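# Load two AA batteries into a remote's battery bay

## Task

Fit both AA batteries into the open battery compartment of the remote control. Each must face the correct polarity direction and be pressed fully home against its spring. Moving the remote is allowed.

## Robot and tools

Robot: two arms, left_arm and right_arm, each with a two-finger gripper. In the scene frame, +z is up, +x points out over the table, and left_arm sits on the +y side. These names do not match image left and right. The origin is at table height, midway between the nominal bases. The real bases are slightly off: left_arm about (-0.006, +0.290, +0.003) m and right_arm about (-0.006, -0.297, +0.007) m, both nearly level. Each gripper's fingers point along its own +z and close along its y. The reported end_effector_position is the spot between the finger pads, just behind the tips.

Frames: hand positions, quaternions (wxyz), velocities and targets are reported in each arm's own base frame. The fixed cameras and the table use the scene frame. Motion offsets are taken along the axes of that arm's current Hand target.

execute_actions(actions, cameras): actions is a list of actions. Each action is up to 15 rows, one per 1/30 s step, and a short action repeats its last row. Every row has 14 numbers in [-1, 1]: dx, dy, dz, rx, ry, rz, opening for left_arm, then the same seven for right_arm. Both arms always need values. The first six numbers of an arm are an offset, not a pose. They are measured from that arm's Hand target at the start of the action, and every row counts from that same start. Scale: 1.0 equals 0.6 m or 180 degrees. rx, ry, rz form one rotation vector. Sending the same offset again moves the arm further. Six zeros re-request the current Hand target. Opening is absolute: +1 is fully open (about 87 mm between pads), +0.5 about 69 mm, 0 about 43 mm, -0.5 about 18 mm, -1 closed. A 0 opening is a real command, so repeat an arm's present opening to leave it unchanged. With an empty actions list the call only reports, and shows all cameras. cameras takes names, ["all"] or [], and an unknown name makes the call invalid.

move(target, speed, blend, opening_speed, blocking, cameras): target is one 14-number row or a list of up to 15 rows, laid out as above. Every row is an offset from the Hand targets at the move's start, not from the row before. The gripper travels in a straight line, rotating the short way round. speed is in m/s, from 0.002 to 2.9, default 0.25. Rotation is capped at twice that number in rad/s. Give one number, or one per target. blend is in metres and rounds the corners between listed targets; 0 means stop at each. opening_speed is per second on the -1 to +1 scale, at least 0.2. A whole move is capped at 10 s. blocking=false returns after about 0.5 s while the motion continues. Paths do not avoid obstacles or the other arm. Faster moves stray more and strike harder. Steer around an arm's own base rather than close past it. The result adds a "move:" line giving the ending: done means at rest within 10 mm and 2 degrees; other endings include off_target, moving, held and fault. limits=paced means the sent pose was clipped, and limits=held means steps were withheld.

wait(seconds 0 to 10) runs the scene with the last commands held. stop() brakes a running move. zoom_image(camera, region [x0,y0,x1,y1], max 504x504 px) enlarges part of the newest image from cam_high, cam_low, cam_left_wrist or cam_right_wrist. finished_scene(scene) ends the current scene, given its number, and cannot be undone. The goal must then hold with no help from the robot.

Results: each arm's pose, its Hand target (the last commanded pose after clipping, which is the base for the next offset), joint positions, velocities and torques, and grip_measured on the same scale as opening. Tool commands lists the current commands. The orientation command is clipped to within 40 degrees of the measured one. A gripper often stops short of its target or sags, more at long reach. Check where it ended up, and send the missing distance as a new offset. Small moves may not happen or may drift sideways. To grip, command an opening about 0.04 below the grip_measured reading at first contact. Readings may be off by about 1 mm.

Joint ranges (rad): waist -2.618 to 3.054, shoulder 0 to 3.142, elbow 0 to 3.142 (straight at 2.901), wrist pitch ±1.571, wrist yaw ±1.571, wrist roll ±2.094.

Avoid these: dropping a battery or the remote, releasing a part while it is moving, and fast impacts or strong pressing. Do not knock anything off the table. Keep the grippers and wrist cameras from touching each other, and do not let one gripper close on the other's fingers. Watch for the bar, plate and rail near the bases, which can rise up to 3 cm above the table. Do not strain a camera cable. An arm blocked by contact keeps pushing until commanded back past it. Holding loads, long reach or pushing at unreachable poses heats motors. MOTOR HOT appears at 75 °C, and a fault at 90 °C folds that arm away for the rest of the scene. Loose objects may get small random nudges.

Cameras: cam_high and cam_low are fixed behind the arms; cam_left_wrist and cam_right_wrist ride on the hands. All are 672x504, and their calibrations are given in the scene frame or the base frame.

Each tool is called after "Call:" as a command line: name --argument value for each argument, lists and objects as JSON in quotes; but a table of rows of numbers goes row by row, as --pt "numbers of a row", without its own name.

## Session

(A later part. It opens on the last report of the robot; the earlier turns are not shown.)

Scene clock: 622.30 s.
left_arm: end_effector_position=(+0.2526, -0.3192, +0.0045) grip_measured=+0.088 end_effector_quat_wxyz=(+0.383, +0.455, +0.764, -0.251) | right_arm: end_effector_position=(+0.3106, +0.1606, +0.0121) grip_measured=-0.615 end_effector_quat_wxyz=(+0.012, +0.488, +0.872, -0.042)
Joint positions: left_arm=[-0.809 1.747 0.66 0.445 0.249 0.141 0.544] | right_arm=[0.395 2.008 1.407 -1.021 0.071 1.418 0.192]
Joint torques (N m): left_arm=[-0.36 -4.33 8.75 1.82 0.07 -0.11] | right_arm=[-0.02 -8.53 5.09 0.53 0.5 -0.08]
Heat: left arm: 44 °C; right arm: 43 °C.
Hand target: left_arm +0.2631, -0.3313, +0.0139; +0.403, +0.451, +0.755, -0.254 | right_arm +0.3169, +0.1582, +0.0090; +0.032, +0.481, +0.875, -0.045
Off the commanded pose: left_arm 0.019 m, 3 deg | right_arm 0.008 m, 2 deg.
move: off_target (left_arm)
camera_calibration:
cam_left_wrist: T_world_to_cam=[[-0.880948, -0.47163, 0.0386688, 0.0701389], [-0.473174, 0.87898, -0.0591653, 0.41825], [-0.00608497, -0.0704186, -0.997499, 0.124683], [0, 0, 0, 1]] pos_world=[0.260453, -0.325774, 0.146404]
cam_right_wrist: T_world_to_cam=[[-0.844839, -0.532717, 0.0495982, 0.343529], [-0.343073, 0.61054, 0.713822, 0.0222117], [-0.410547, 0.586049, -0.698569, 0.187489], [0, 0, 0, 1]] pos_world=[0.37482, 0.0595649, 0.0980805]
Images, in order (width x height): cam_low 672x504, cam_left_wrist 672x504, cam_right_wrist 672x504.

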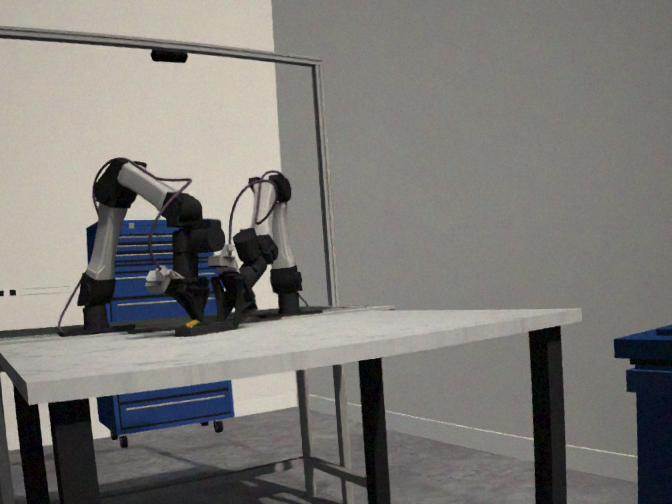

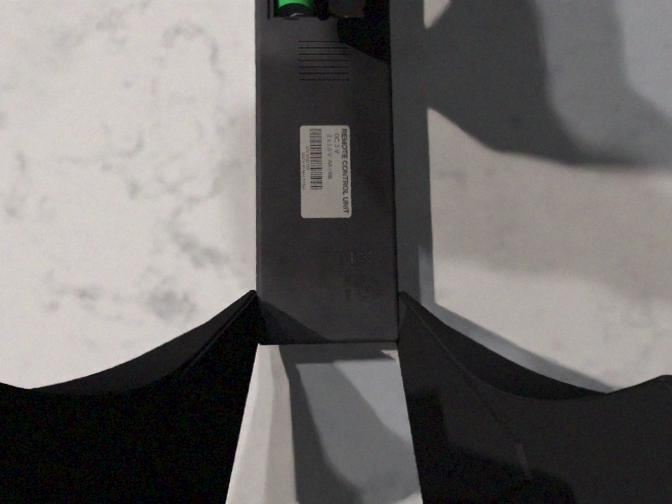

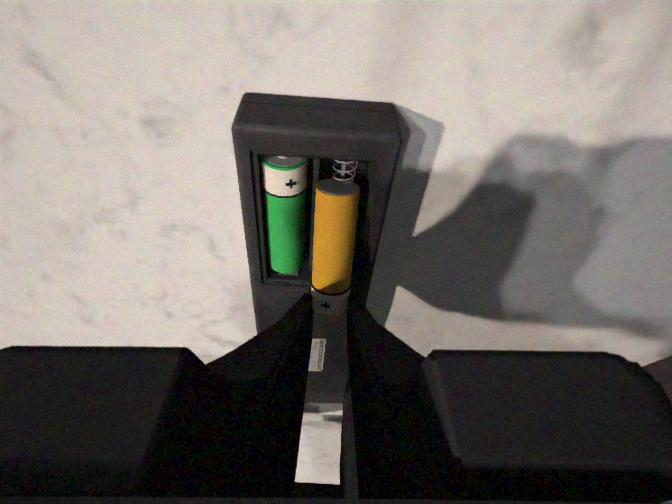

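Call:
move --target '[0,0,0,0,0,0,0.03,-0.022,-0.004,0.008,0,-0.02,0,-0.69]' --speed 0.06 --cameras '["cam_left_wrist","cam_right_wrist"]'

Call:
zoom_image --camera "cam_right_wrist" --region '[200, 150, 460, 410]'

Call:
zoom_image --camera "cam_left_wrist" --region '[250, 0, 400, 60]'

Scene clock: 627.47 s.
left_arm: end_effector_position=(+0.2539, -0.3205, +0.0045) grip_measured=+0.088 end_effector_quat_wxyz=(+0.385, +0.455, +0.763, -0.251) | right_arm: end_effector_position=(+0.3118, +0.1576, +0.0090) grip_measured=-0.615 end_effector_quat_wxyz=(+0.020, +0.487, +0.872, -0.046)
Joint positions: left_arm=[-0.809 1.753 0.664 0.452 0.249 0.141 0.544] | right_arm=[0.395 2.008 1.396 -1.005 0.089 1.415 0.192]
Joint torques (N m): left_arm=[-0.36 -4.79 8.49 1.77 0.08 -0.11] | right_arm=[-0.4 -9.14 4.55 0.56 0.86 -0.22]
Heat: left arm: 44 °C; right arm: 44 °C.
Hand target: left_arm +0.2631, -0.3312, +0.0139; +0.403, +0.451, +0.755, -0.254 | right_arm +0.3221, +0.1453, +0.0057; +0.059, +0.479, +0.874, -0.060
Off the commanded pose: left_arm 0.017 m, 2 deg | right_arm 0.016 m, 5 deg.
move: off_target (left_arm, right_arm)
camera_calibration:
cam_left_wrist: T_world_to_cam=[[-0.880909, -0.471812, 0.0373237, 0.0706372], [-0.473276, 0.878646, -0.0631784, 0.41998], [-0.00298597, -0.0733188, -0.997304, 0.122836], [0, 0, 0, 1]] pos_world=[0.261358, -0.32668, 0.146402]
cam_right_wrist: T_world_to_cam=[[-0.84345, -0.535, 0.048653, 0.342993], [-0.352884, 0.62006, 0.700712, 0.028426], [-0.405049, 0.573847, -0.711783, 0.187854], [0, 0, 0, 1]] pos_world=[0.375418, 0.0580759, 0.0971051]
Images, in order (width x height): cam_left_wrist 672x504, cam_right_wrist 672x504.

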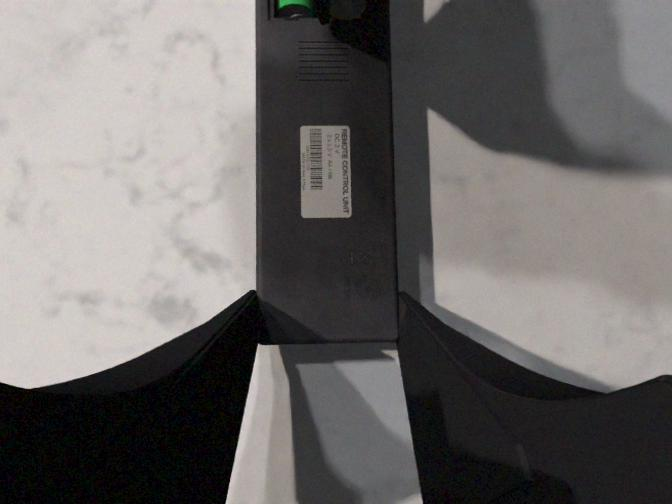

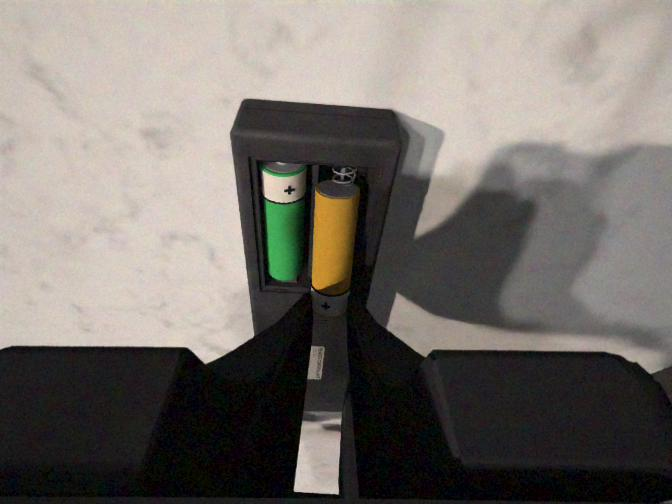

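Scaled by 1.938 from the camera's 672x504 image, which has a finer 960x720 frame.

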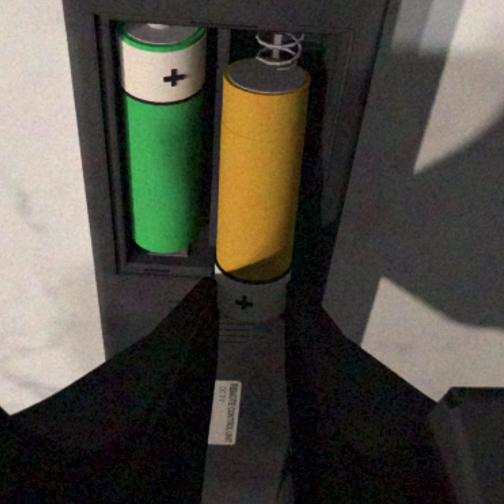

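Scaled by 3.360 from the camera's 672x504 image, which has a finer 960x720 frame.

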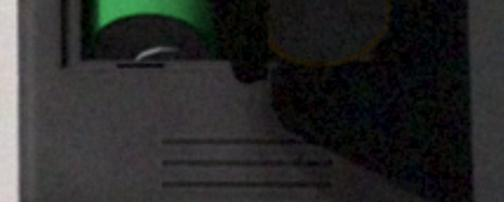

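Call:
move --target '[0,0,0,0,0,0,0.03,-0.022,-0.002,0.004,0,-0.01,0,-0.69]' --speed 0.06 --cameras '["cam_left_wrist","cam_right_wrist","cam_low"]'

Call:
zoom_image --camera "cam_right_wrist" --region '[200, 150, 460, 410]'

Call:
zoom_image --camera "cam_left_wrist" --region '[250, 0, 400, 60]'

Call:
zoom_image --camera "cam_low" --region '[160, 300, 260, 350]'

Scene clock: 635.17 s.
left_arm: end_effector_position=(+0.2554, -0.3225, +0.0067) grip_measured=+0.088 end_effector_quat_wxyz=(+0.389, +0.455, +0.761, -0.252) | right_arm: end_effector_position=(+0.3128, +0.1537, +0.0072) grip_measured=-0.615 end_effector_quat_wxyz=(+0.029, +0.478, +0.877, -0.052)
Joint positions: left_arm=[-0.81 1.753 0.668 0.457 0.247 0.141 0.544] | right_arm=[0.395 2.008 1.39 -0.997 0.111 1.396 0.192]
Joint torques (N m): left_arm=[-0.28 -4.71 8.18 1.72 0.09 -0.11] | right_arm=[-2.14 -9.65 4.74 0.58 0.99 -0.21]
Heat: left arm: 44 °C; right arm: 44 °C.
Hand target: left_arm +0.2631, -0.3313, +0.0139; +0.403, +0.451, +0.755, -0.254 | right_arm +0.3282, +0.1333, +0.0055; +0.073, +0.478, +0.873, -0.067
Off the commanded pose: left_arm 0.014 m, 2 deg | right_arm 0.026 m, 5 deg.
move: off_target (left_arm, right_arm)
camera_calibration:
cam_left_wrist: T_world_to_cam=[[-0.881172, -0.471586, 0.0337924, 0.0710593], [-0.472778, 0.878262, -0.0716713, 0.422303], [0.00412066, -0.079131, -0.996856, 0.121212], [0, 0, 0, 1]] pos_world=[0.261772, -0.327791, 0.148697]
cam_right_wrist: T_world_to_cam=[[-0.832674, -0.551377, 0.0513537, 0.340914], [-0.371967, 0.625603, 0.685756, 0.0377316], [-0.410237, 0.551909, -0.726017, 0.194371], [0, 0, 0, 1]] pos_world=[0.377643, 0.0570921, 0.0977347]
Images, in order (width x height): cam_low 672x504, cam_left_wrist 672x504, cam_right_wrist 672x504.

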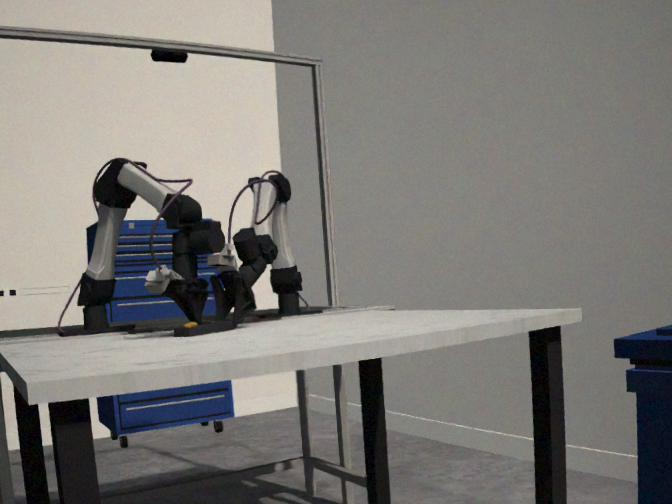

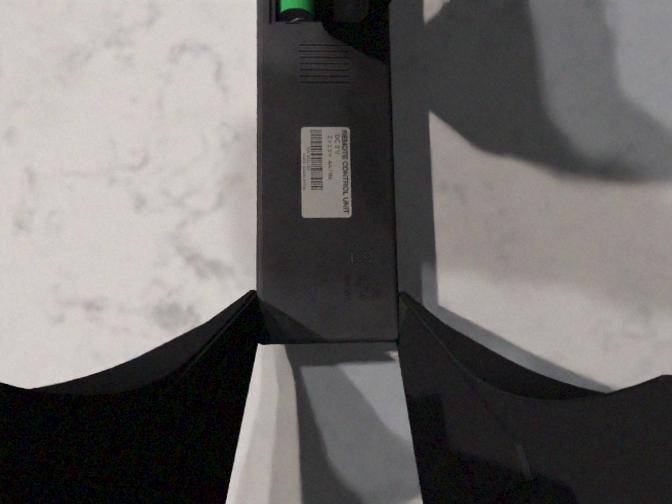

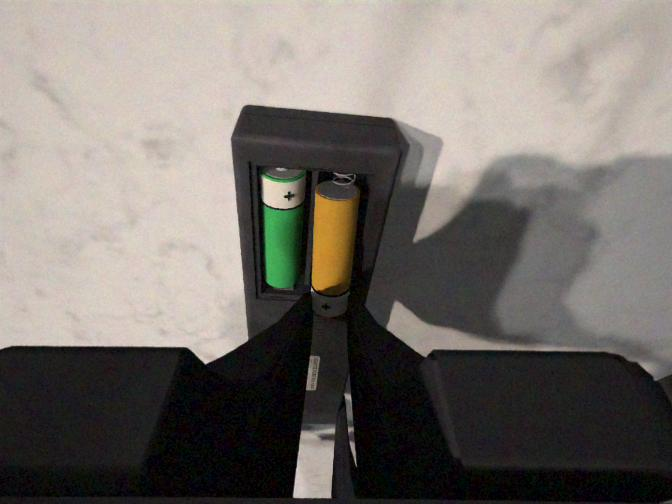

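Scaled by 1.938 from the camera's 672x504 image, which has a finer 960x720 frame.

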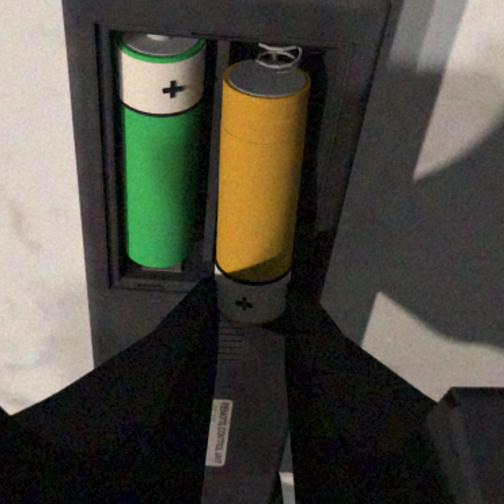

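Scaled by 3.360 from the camera's 672x504 image, which has a finer 960x720 frame.

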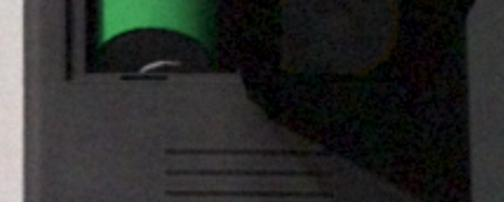

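Scaled by 5.040 from the camera's 672x504 image, which has a finer 960x720 frame.

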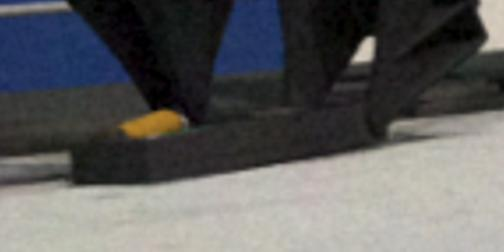

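Call:
move --target '[0,0,0,0,0,0,0.03,-0.025,-0.002,0.008,0,-0.01,0,-0.69]' --speed 0.06 --cameras '["cam_left_wrist","cam_right_wrist","cam_low"]'

Call:
zoom_image --camera "cam_right_wrist" --region '[200, 150, 460, 410]'

Call:
zoom_image --camera "cam_left_wrist" --region '[250, 0, 400, 60]'

Call:
zoom_image --camera "cam_low" --region '[160, 300, 260, 350]'

Scene clock: 641.77 s.
left_arm: end_effector_position=(+0.2576, -0.3253, +0.0086) grip_measured=+0.088 end_effector_quat_wxyz=(+0.394, +0.453, +0.758, -0.254) | right_arm: end_effector_position=(+0.3149, +0.1492, +0.0072) grip_measured=-0.615 end_effector_quat_wxyz=(+0.030, +0.473, +0.879, -0.051)
Joint positions: left_arm=[-0.811 1.758 0.674 0.468 0.246 0.138 0.544] | right_arm=[0.382 2.008 1.39 -0.993 0.112 1.372 0.192]
Joint torques (N m): left_arm=[-0.2 -5.11 7.75 1.65 0.1 -0.07] | right_arm=[-3.23 -9.42 4.48 0.62 1.31 -0.24]
Heat: left arm: 44 °C; right arm: 45 °C.
Hand target: left_arm +0.2631, -0.3313, +0.0140; +0.403, +0.451, +0.755, -0.254 | right_arm +0.3355, +0.1194, +0.0037; +0.087, +0.477, +0.871, -0.075
Off the commanded pose: left_arm 0.010 m, 1 deg | right_arm 0.036 m, 7 deg.
move: off_target (right_arm)
camera_calibration:
cam_left_wrist: T_world_to_cam=[[-0.880667, -0.47262, 0.032501, 0.071153], [-0.473612, 0.876798, -0.0831681, 0.425869], [0.0108101, -0.0886363, -0.996005, 0.118054], [0, 0, 0, 1]] pos_world=[0.263083, -0.329309, 0.150689]
cam_right_wrist: T_world_to_cam=[[-0.827058, -0.559875, 0.0501582, 0.339761], [-0.379029, 0.621345, 0.68576, 0.0441448], [-0.415105, 0.548152, -0.726097, 0.199765], [0, 0, 0, 1]] pos_world=[0.380658, 0.0532932, 0.0977339]
Images, in order (width x height): cam_low 672x504, cam_left_wrist 672x504, cam_right_wrist 672x504.

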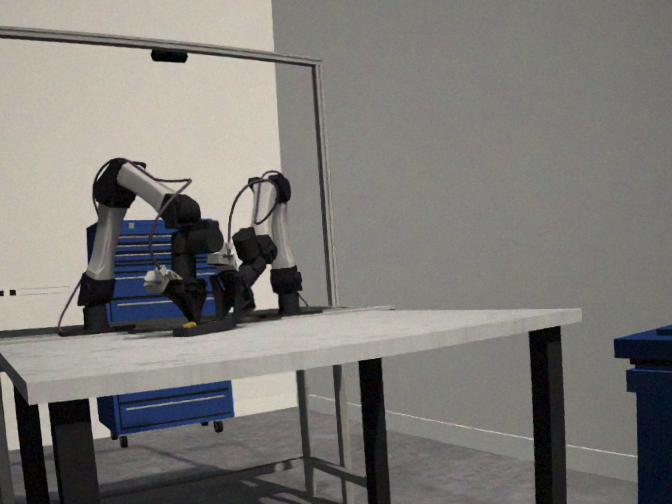

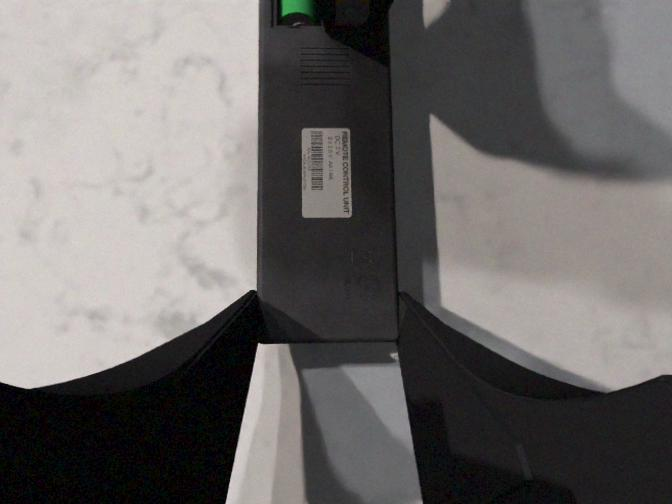

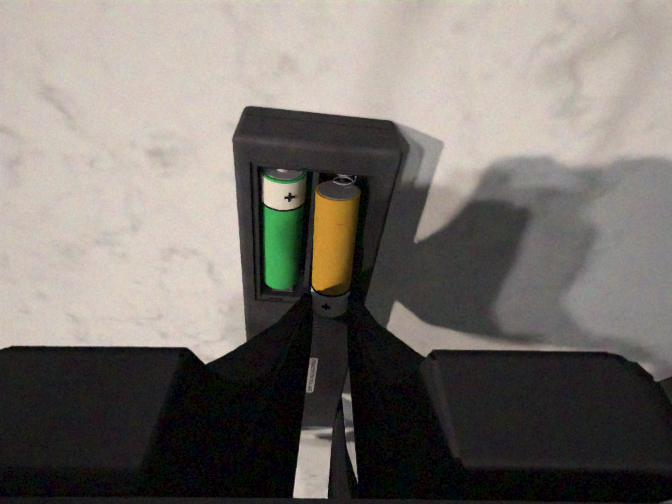

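Scaled by 1.938 from the camera's 672x504 image, which has a finer 960x720 frame.

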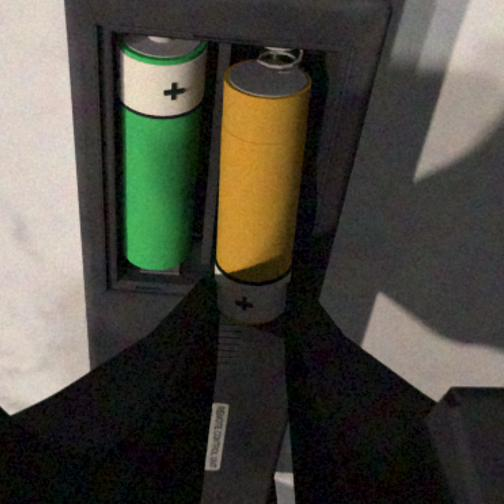

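Scaled by 3.360 from the camera's 672x504 image, which has a finer 960x720 frame.

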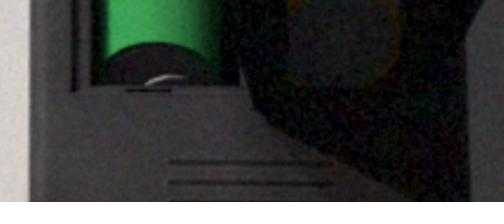

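Scaled by 5.040 from the camera's 672x504 image, which has a finer 960x720 frame.

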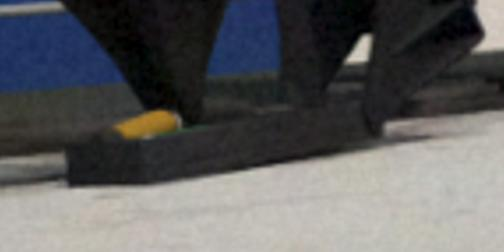

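Call:
move --target '[0,0,0,0,0,0,0.03,-0.025,-0.002,0.008,0,-0.005,0,-0.69]' --speed 0.06 --cameras '["cam_left_wrist","cam_right_wrist","cam_low"]'

Call:
zoom_image --camera "cam_right_wrist" --region '[200, 150, 460, 410]'

Call:
zoom_image --camera "cam_left_wrist" --region '[250, 0, 400, 60]'

Call:
zoom_image --camera "cam_low" --region '[160, 300, 260, 350]'

Scene clock: 647.93 s.
left_arm: end_effector_position=(+0.2592, -0.3276, +0.0114) grip_measured=+0.088 end_effector_quat_wxyz=(+0.400, +0.452, +0.756, -0.255) | right_arm: end_effector_position=(+0.3167, +0.1446, +0.0078) grip_measured=-0.615 end_effector_quat_wxyz=(+0.020, +0.471, +0.881, -0.043)
Joint positions: left_arm=[-0.813 1.758 0.677 0.478 0.245 0.135 0.544] | right_arm=[0.356 2.008 1.39 -0.991 0.087 1.34 0.192]
Joint torques (N m): left_arm=[-0.09 -5.08 7.5 1.57 0.1 -0.04] | right_arm=[-4.11 -9.5 4.86 0.71 1.64 -0.32]
Heat: left arm: 44 °C; right arm: 45 °C.
Hand target: left_arm +0.2630, -0.3313, +0.0139; +0.403, +0.451, +0.755, -0.254 | right_arm +0.3428, +0.1054, +0.0024; +0.094, +0.476, +0.871, -0.079
Off the commanded pose: left_arm 0.006 m, 0 deg | right_arm 0.047 m, 9 deg.
move: off_target (right_arm)
camera_calibration:
cam_left_wrist: T_world_to_cam=[[-0.880427, -0.473211, 0.0303112, 0.0711551], [-0.473816, 0.875441, -0.0953995, 0.428643], [0.0186085, -0.0983542, -0.994977, 0.115425], [0, 0, 0, 1]] pos_world=[0.263597, -0.330228, 0.153581]
cam_right_wrist: T_world_to_cam=[[-0.824011, -0.564798, 0.0448106, 0.338433], [-0.375113, 0.603121, 0.703942, 0.0485318], [-0.424612, 0.563247, -0.708842, 0.204172], [0, 0, 0, 1]] pos_world=[0.383772, 0.046877, 0.0953964]
Images, in order (width x height): cam_low 672x504, cam_left_wrist 672x504, cam_right_wrist 672x504.

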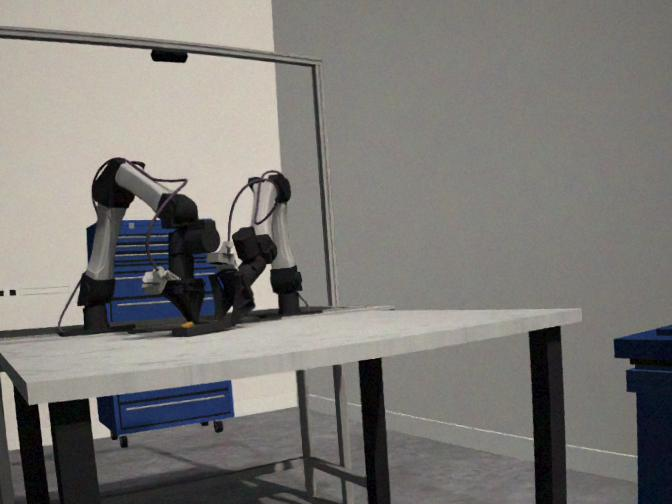

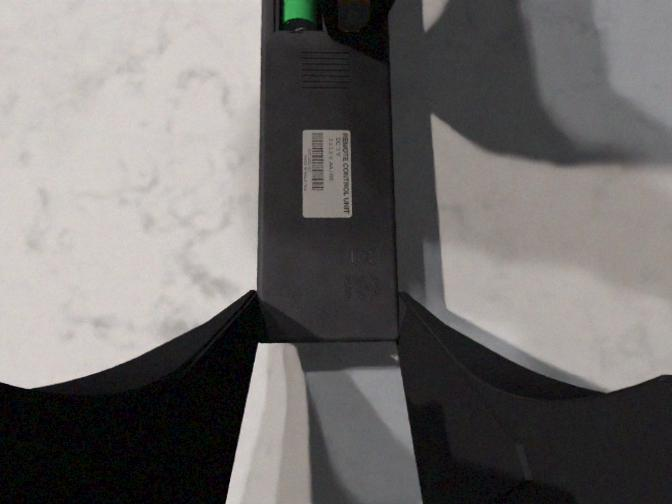

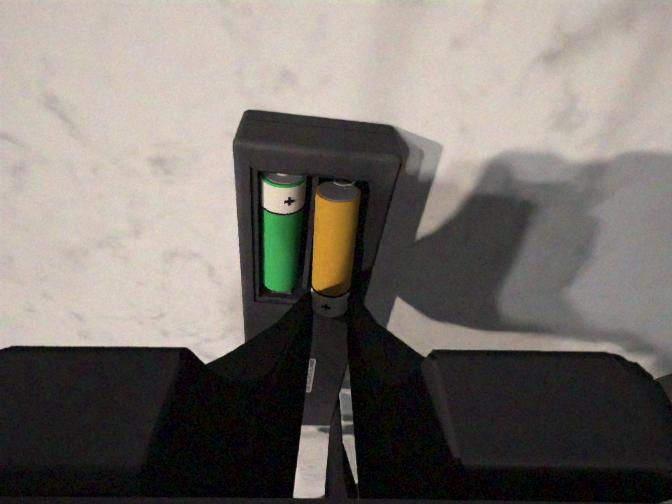

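Scaled by 1.938 from the camera's 672x504 image, which has a finer 960x720 frame.

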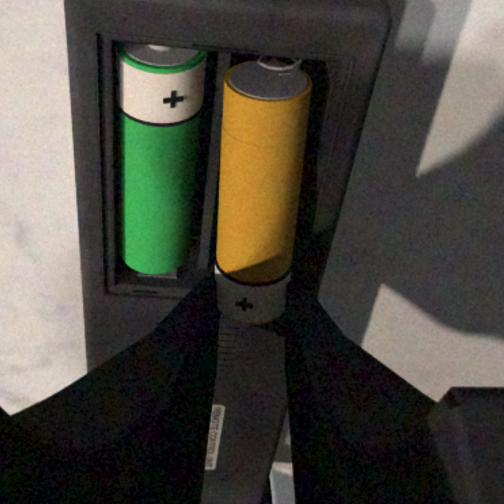

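Scaled by 3.360 from the camera's 672x504 image, which has a finer 960x720 frame.

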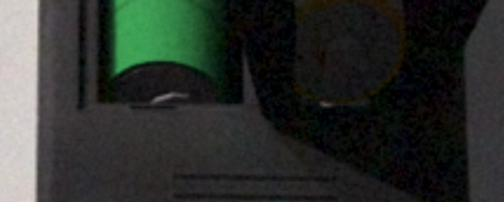

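Scaled by 5.040 from the camera's 672x504 image, which has a finer 960x720 frame.

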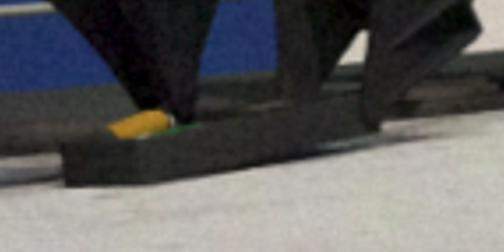

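Call:
move --target '[0,0,0,0,0,0,0.03,-0.016,-0.001,0.014,0,-0.0,0,-0.69]' --speed 0.06 --cameras '["cam_left_wrist","cam_right_wrist","cam_low"]'

Call:
zoom_image --camera "cam_right_wrist" --region '[200, 150, 460, 410]'

Call:
zoom_image --camera "cam_left_wrist" --region '[250, 0, 400, 60]'

Call:
zoom_image --camera "cam_low" --region '[160, 300, 260, 350]'

Scene clock: 663.37 s.
left_arm: end_effector_position=(+0.2614, -0.3303, +0.0149) grip_measured=+0.088 end_effector_quat_wxyz=(+0.406, +0.451, +0.752, -0.257) | right_arm: end_effector_position=(+0.3188, +0.1397, +0.0083) grip_measured=-0.615 end_effector_quat_wxyz=(+0.012, +0.471, +0.881, -0.035)
Joint positions: left_arm=[-0.814 1.758 0.681 0.489 0.244 0.135 0.544] | right_arm=[0.331 2.008 1.39 -0.988 0.066 1.313 0.192]
Joint torques (N m): left_arm=[0.01 -5.05 7.13 1.48 0.11 -0.04] | right_arm=[-4.38 -8.21 4.49 0.9 1.79 -0.31]
Heat: left arm: 44 °C; right arm: 45 °C.
Hand target: left_arm +0.2631, -0.3313, +0.0140; +0.403, +0.451, +0.755, -0.254 | right_arm +0.3480, +0.0955, -0.0034; +0.094, +0.476, +0.871, -0.079
Off the commanded pose: left_arm 0.002 m, 1 deg | right_arm 0.054 m, 11 deg.
move: off_target (right_arm)
camera_calibration:
cam_left_wrist: T_world_to_cam=[[-0.880688, -0.472975, 0.0261386, 0.0718676], [-0.472813, 0.874337, -0.109462, 0.431828], [0.028919, -0.108761, -0.993647, 0.112397], [0, 0, 0, 1]] pos_world=[0.264217, -0.331348, 0.157073]
cam_right_wrist: T_world_to_cam=[[-0.823125, -0.566545, 0.038625, 0.33732], [-0.370903, 0.587891, 0.718899, 0.0524848], [-0.429996, 0.577417, -0.694041, 0.207803], [0, 0, 0, 1]] pos_world=[0.386478, 0.040263, 0.0934633]
Images, in order (width x height): cam_low 672x504, cam_left_wrist 672x504, cam_right_wrist 672x504.

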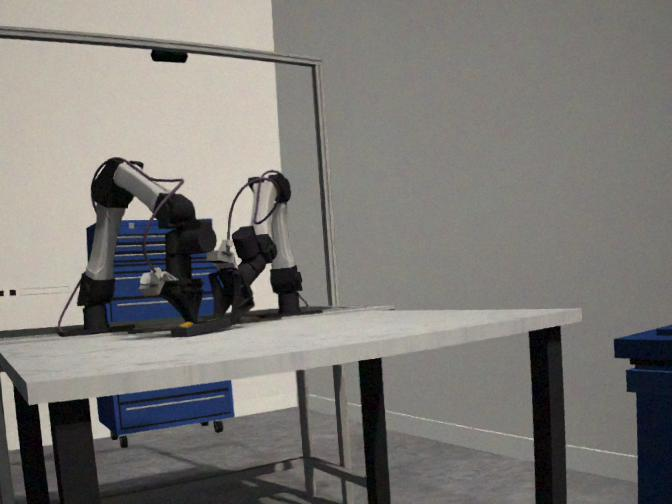

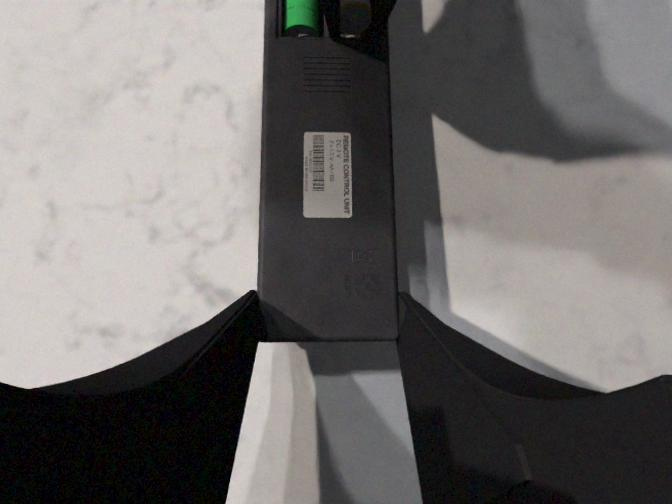

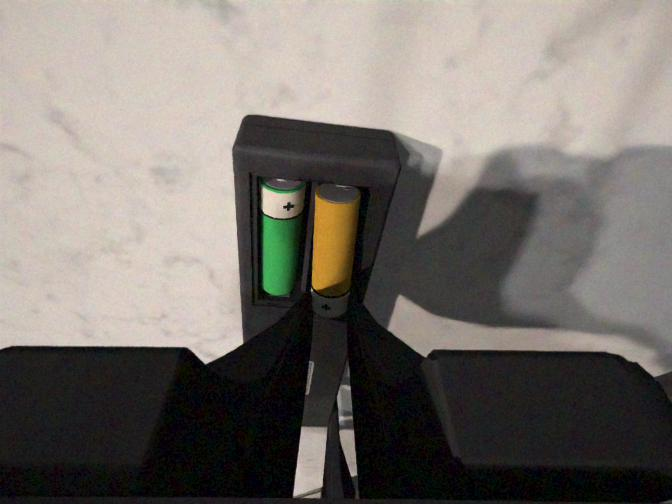

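Scaled by 1.938 from the camera's 672x504 image, which has a finer 960x720 frame.

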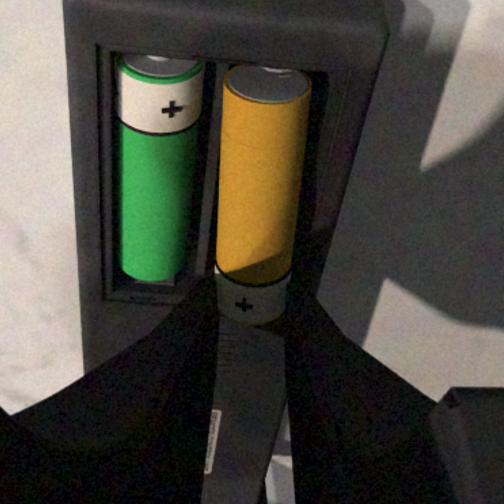

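Scaled by 3.360 from the camera's 672x504 image, which has a finer 960x720 frame.

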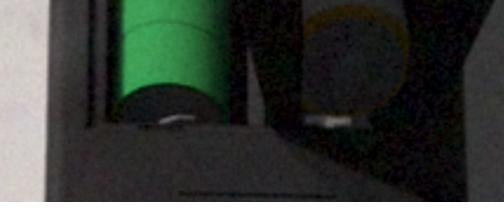

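Scaled by 5.040 from the camera's 672x504 image, which has a finer 960x720 frame.

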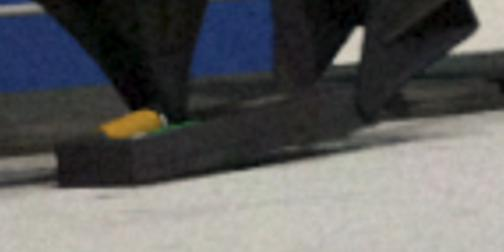

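Call:
move --target '[0.014,0,0.0091,0,0,0,0.03,-0.004,-0.001,0.018,0,0,0,-0.69]' --speed 0.05 --cameras '["cam_left_wrist","cam_right_wrist","cam_low"]'

Call:
zoom_image --camera "cam_right_wrist" --region '[200, 150, 460, 410]'

Call:
zoom_image --camera "cam_left_wrist" --region '[250, 0, 400, 60]'

Call:
zoom_image --camera "cam_low" --region '[160, 300, 260, 350]'

Scene clock: 670.33 s.
left_arm: end_effector_position=(+0.2642, -0.3340, +0.0094) grip_measured=+0.088 end_effector_quat_wxyz=(+0.411, +0.450, +0.749, -0.259) | right_arm: end_effector_position=(+0.3217, +0.1359, +0.0062) grip_measured=-0.615 end_effector_quat_wxyz=(+0.014, +0.470, +0.882, -0.031)
Joint positions: left_arm=[-0.815 1.794 0.681 0.538 0.244 0.135 0.544] | right_arm=[0.317 2.008 1.382 -0.969 0.063 1.298 0.192]
Joint torques (N m): left_arm=[0.06 -5.29 5.83 1.48 0.11 -0.04] | right_arm=[-4.41 -6.82 3.85 1.02 1.81 -0.29]
Heat: left arm: 43 °C; right arm: 45 °C.
Hand target: left_arm +0.2629, -0.3314, +0.0039; +0.403, +0.451, +0.755, -0.254 | right_arm +0.3498, +0.0908, -0.0133; +0.094, +0.476, +0.871, -0.079
Off the commanded pose: left_arm 0.006 m, 1 deg | right_arm 0.057 m, 11 deg.
move: off_target (right_arm)
camera_calibration:
cam_left_wrist: T_world_to_cam=[[-0.881467, -0.471705, 0.0226127, 0.0734585], [-0.47072, 0.873762, -0.122324, 0.435307], [0.0379425, -0.118468, -0.992233, 0.100761], [0, 0, 0, 1]] pos_world=[0.265835, -0.333767, 0.151566]
cam_right_wrist: T_world_to_cam=[[-0.82261, -0.567878, 0.0287797, 0.337689], [-0.37719, 0.582861, 0.719722, 0.0601144], [-0.425489, 0.581195, -0.693665, 0.207794], [0, 0, 0, 1]] pos_world=[0.388875, 0.0359591, 0.091155]
Images, in order (width x height): cam_low 672x504, cam_left_wrist 672x504, cam_right_wrist 672x504.

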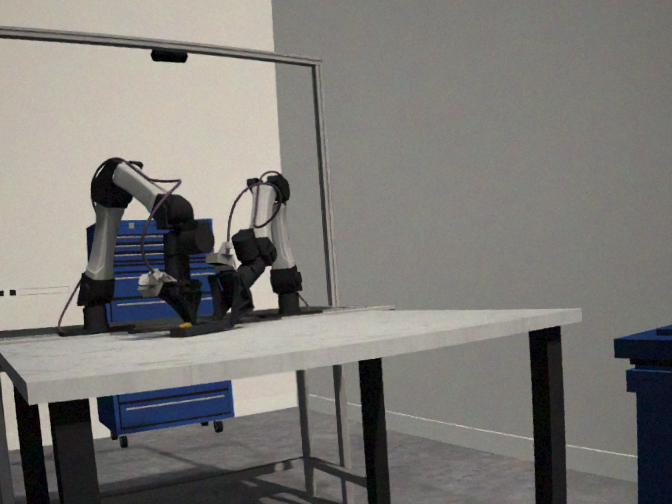

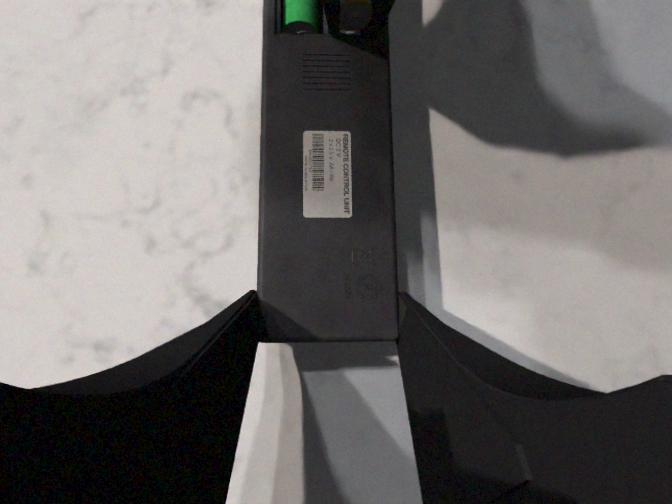

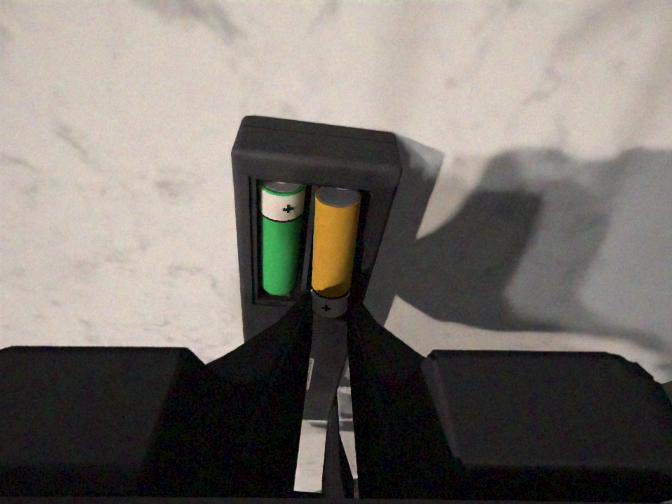

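Scaled by 1.938 from the camera's 672x504 image, which has a finer 960x720 frame.

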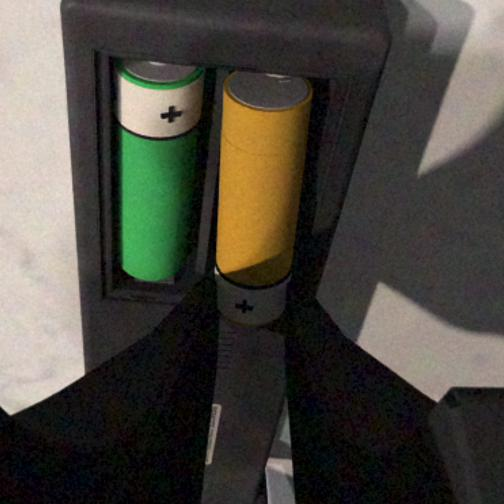

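Scaled by 3.360 from the camera's 672x504 image, which has a finer 960x720 frame.

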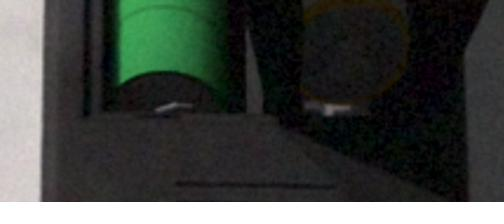

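Scaled by 5.040 from the camera's 672x504 image, which has a finer 960x720 frame.

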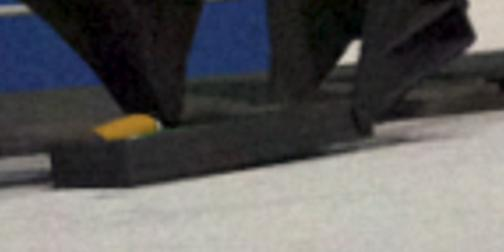

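Call:
move --target '[0.009,0,0.006,0,0,0,0.03,0,-0.001,0.02,0,0,0,-0.69]' --speed 0.05 --cameras '["cam_left_wrist","cam_right_wrist","cam_low"]'

Call:
zoom_image --camera "cam_right_wrist" --region '[200, 150, 460, 410]'

Call:
zoom_image --camera "cam_left_wrist" --region '[250, 0, 400, 60]'

Call:
zoom_image --camera "cam_low" --region '[160, 300, 260, 350]'

Scene clock: 674.97 s.
left_arm: end_effector_position=(+0.2651, -0.3350, +0.0045) grip_measured=+0.088 end_effector_quat_wxyz=(+0.411, +0.450, +0.749, -0.259) | right_arm: end_effector_position=(+0.3225, +0.1348, +0.0038) grip_measured=-0.614 end_effector_quat_wxyz=(+0.010, +0.472, +0.881, -0.023)
Joint positions: left_arm=[-0.815 1.816 0.681 0.56 0.244 0.135 0.544] | right_arm=[0.305 2.008 1.37 -0.951 0.048 1.29 0.193]
Joint torques (N m): left_arm=[0.01 -5.2 5.08 1.57 0.11 -0.05] | right_arm=[-4.01 -5.35 3.18 1.23 1.92 -0.38]
Heat: left arm: 43 °C; right arm: 44 °C.
Hand target: left_arm +0.2628, -0.3315, -0.0026; +0.403, +0.451, +0.755, -0.254 | right_arm +0.3504, +0.0877, -0.0249; +0.094, +0.476, +0.871, -0.079
Off the commanded pose: left_arm 0.008 m, 1 deg | right_arm 0.062 m, 12 deg.
move: off_target (right_arm)
camera_calibration:
cam_left_wrist: T_world_to_cam=[[-0.881356, -0.471891, 0.0230387, 0.0737802], [-0.470967, 0.873674, -0.121996, 0.435917], [0.0374408, -0.118373, -0.992263, 0.0960284], [0, 0, 0, 1]] pos_world=[0.266734, -0.334666, 0.146766]
cam_right_wrist: T_world_to_cam=[[-0.824992, -0.564832, 0.0187811, 0.338286], [-0.375203, 0.572267, 0.7292, 0.0634935], [-0.422624, 0.594538, -0.684042, 0.204347], [0, 0, 0, 1]] pos_world=[0.389268, 0.0332476, 0.0871291]
Images, in order (width x height): cam_low 672x504, cam_left_wrist 672x504, cam_right_wrist 672x504.

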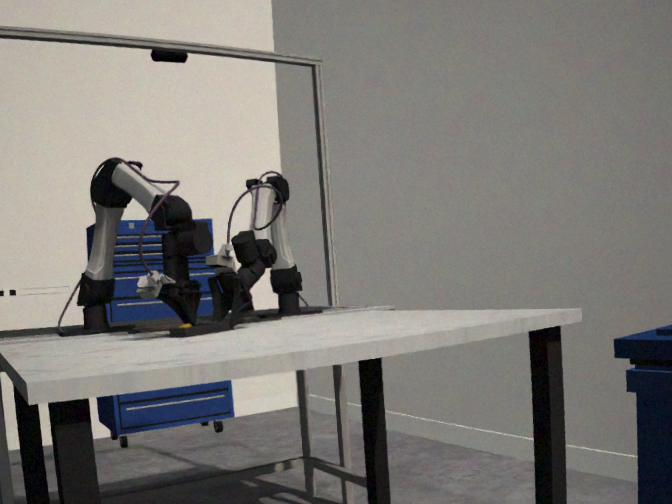

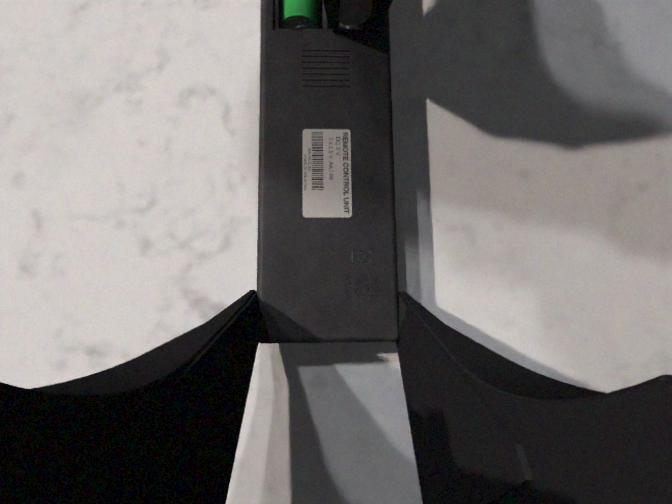

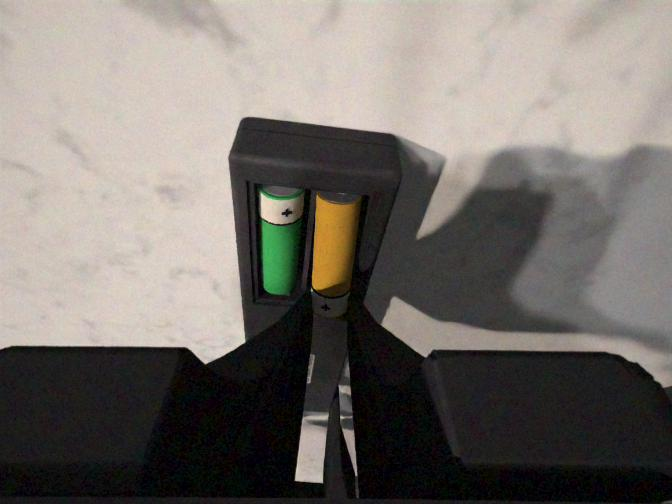

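Scaled by 1.938 from the camera's 672x504 image, which has a finer 960x720 frame.

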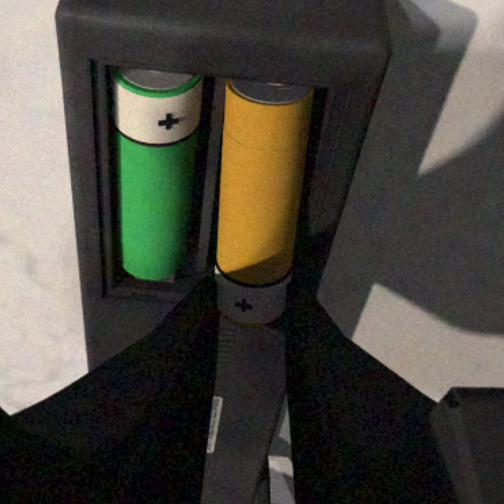

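Scaled by 3.360 from the camera's 672x504 image, which has a finer 960x720 frame.

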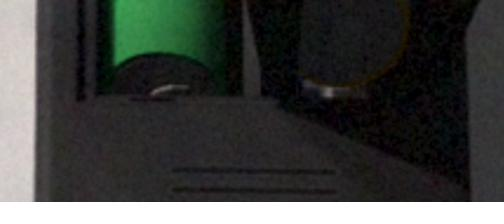

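Scaled by 5.040 from the camera's 672x504 image, which has a finer 960x720 frame.

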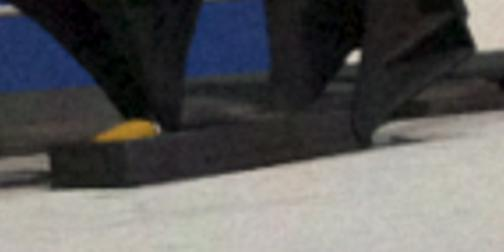

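Call:
move --target '[0,0,0,0,0,0,0.03,0.06,0,0.005,0,0.045,0,-0.69]' --speed 0.08 --cameras '["cam_left_wrist","cam_right_wrist","cam_low"]'

Call:
zoom_image --camera "cam_right_wrist" --region '[200, 150, 460, 410]'

Call:
zoom_image --camera "cam_left_wrist" --region '[250, 0, 400, 60]'

Call:
zoom_image --camera "cam_low" --region '[160, 300, 260, 350]'

Scene clock: 681.50 s.
left_arm: end_effector_position=(+0.2651, -0.3350, +0.0045) grip_measured=+0.088 end_effector_quat_wxyz=(+0.411, +0.450, +0.749, -0.259) | right_arm: end_effector_position=(+0.3214, +0.1361, +0.0028) grip_measured=-0.614 end_effector_quat_wxyz=(-0.001, +0.478, +0.878, -0.010)
Joint positions: left_arm=[-0.815 1.816 0.681 0.56 0.244 0.135 0.544] | right_arm=[0.292 2.006 1.357 -0.938 0.012 1.288 0.193]
Joint torques (N m): left_arm=[-0.02 -5.15 5.08 1.56 0.1 -0.04] | right_arm=[-1.77 -3.07 1.02 1.34 0.98 0.02]
Heat: left arm: 42 °C; right arm: 43 °C.
Hand target: left_arm +0.2628, -0.3316, -0.0025; +0.403, +0.451, +0.755, -0.254 | right_arm +0.3316, +0.1164, -0.0364; +0.032, +0.481, +0.875, -0.045
Off the commanded pose: left_arm 0.008 m, 1 deg | right_arm 0.045 m, 6 deg.
move: off_target (right_arm)
camera_calibration:
cam_left_wrist: T_world_to_cam=[[-0.881375, -0.471859, 0.0229537, 0.0737615], [-0.470915, 0.873663, -0.122277, 0.436029], [0.0376439, -0.118581, -0.992231, 0.0958875], [0, 0, 0, 1]] pos_world=[0.266735, -0.334767, 0.146766]
cam_right_wrist: T_world_to_cam=[[-0.831823, -0.555005, 0.00637582, 0.339016], [-0.36217, 0.551441, 0.751495, 0.0616287], [-0.420599, 0.622802, -0.659708, 0.19789], [0, 0, 0, 1]] pos_world=[0.387554, 0.030925, 0.0820742]
Images, in order (width x height): cam_low 672x504, cam_left_wrist 672x504, cam_right_wrist 672x504.

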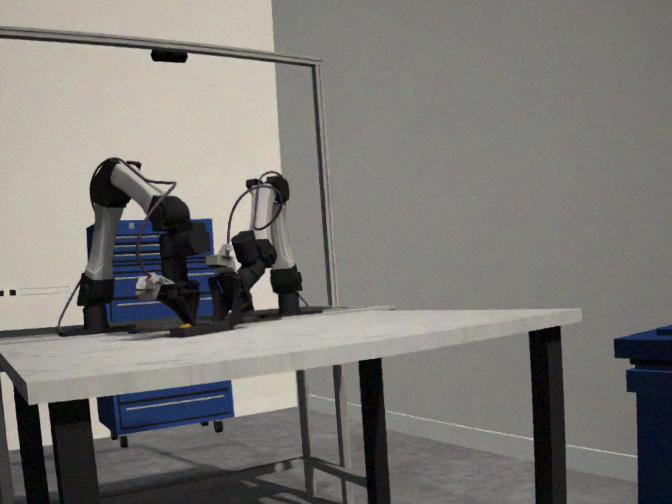

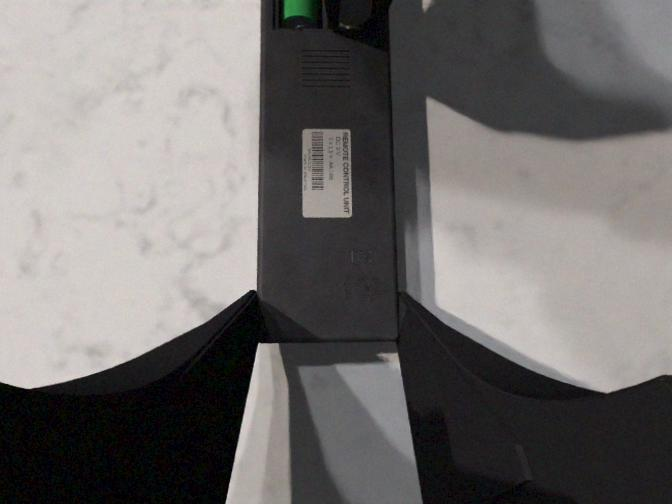

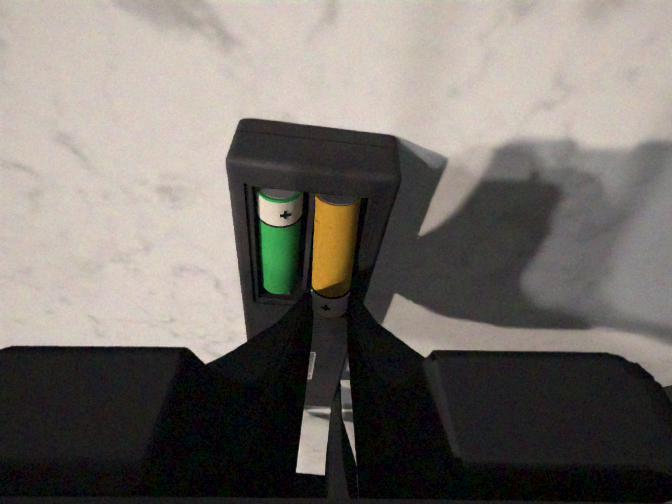

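Scaled by 1.938 from the camera's 672x504 image, which has a finer 960x720 frame.

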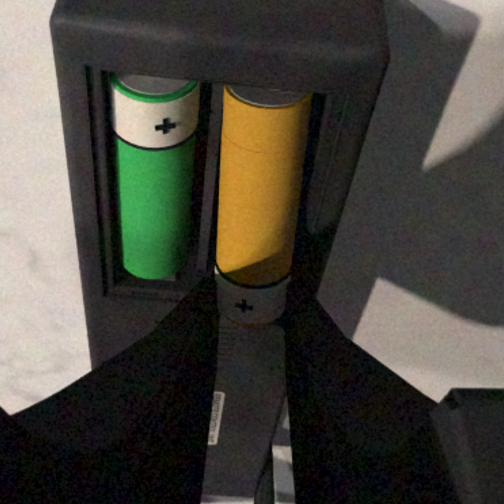

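Scaled by 3.360 from the camera's 672x504 image, which has a finer 960x720 frame.

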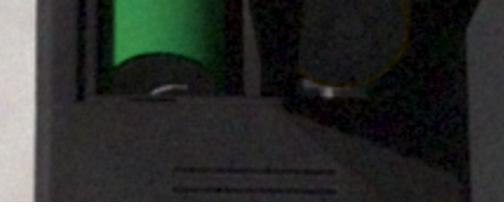

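Scaled by 5.040 from the camera's 672x504 image, which has a finer 960x720 frame.

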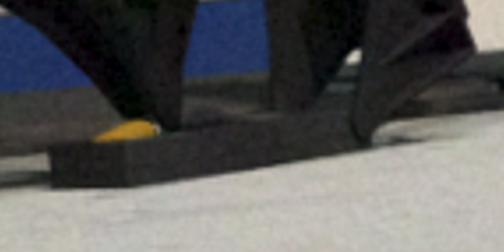

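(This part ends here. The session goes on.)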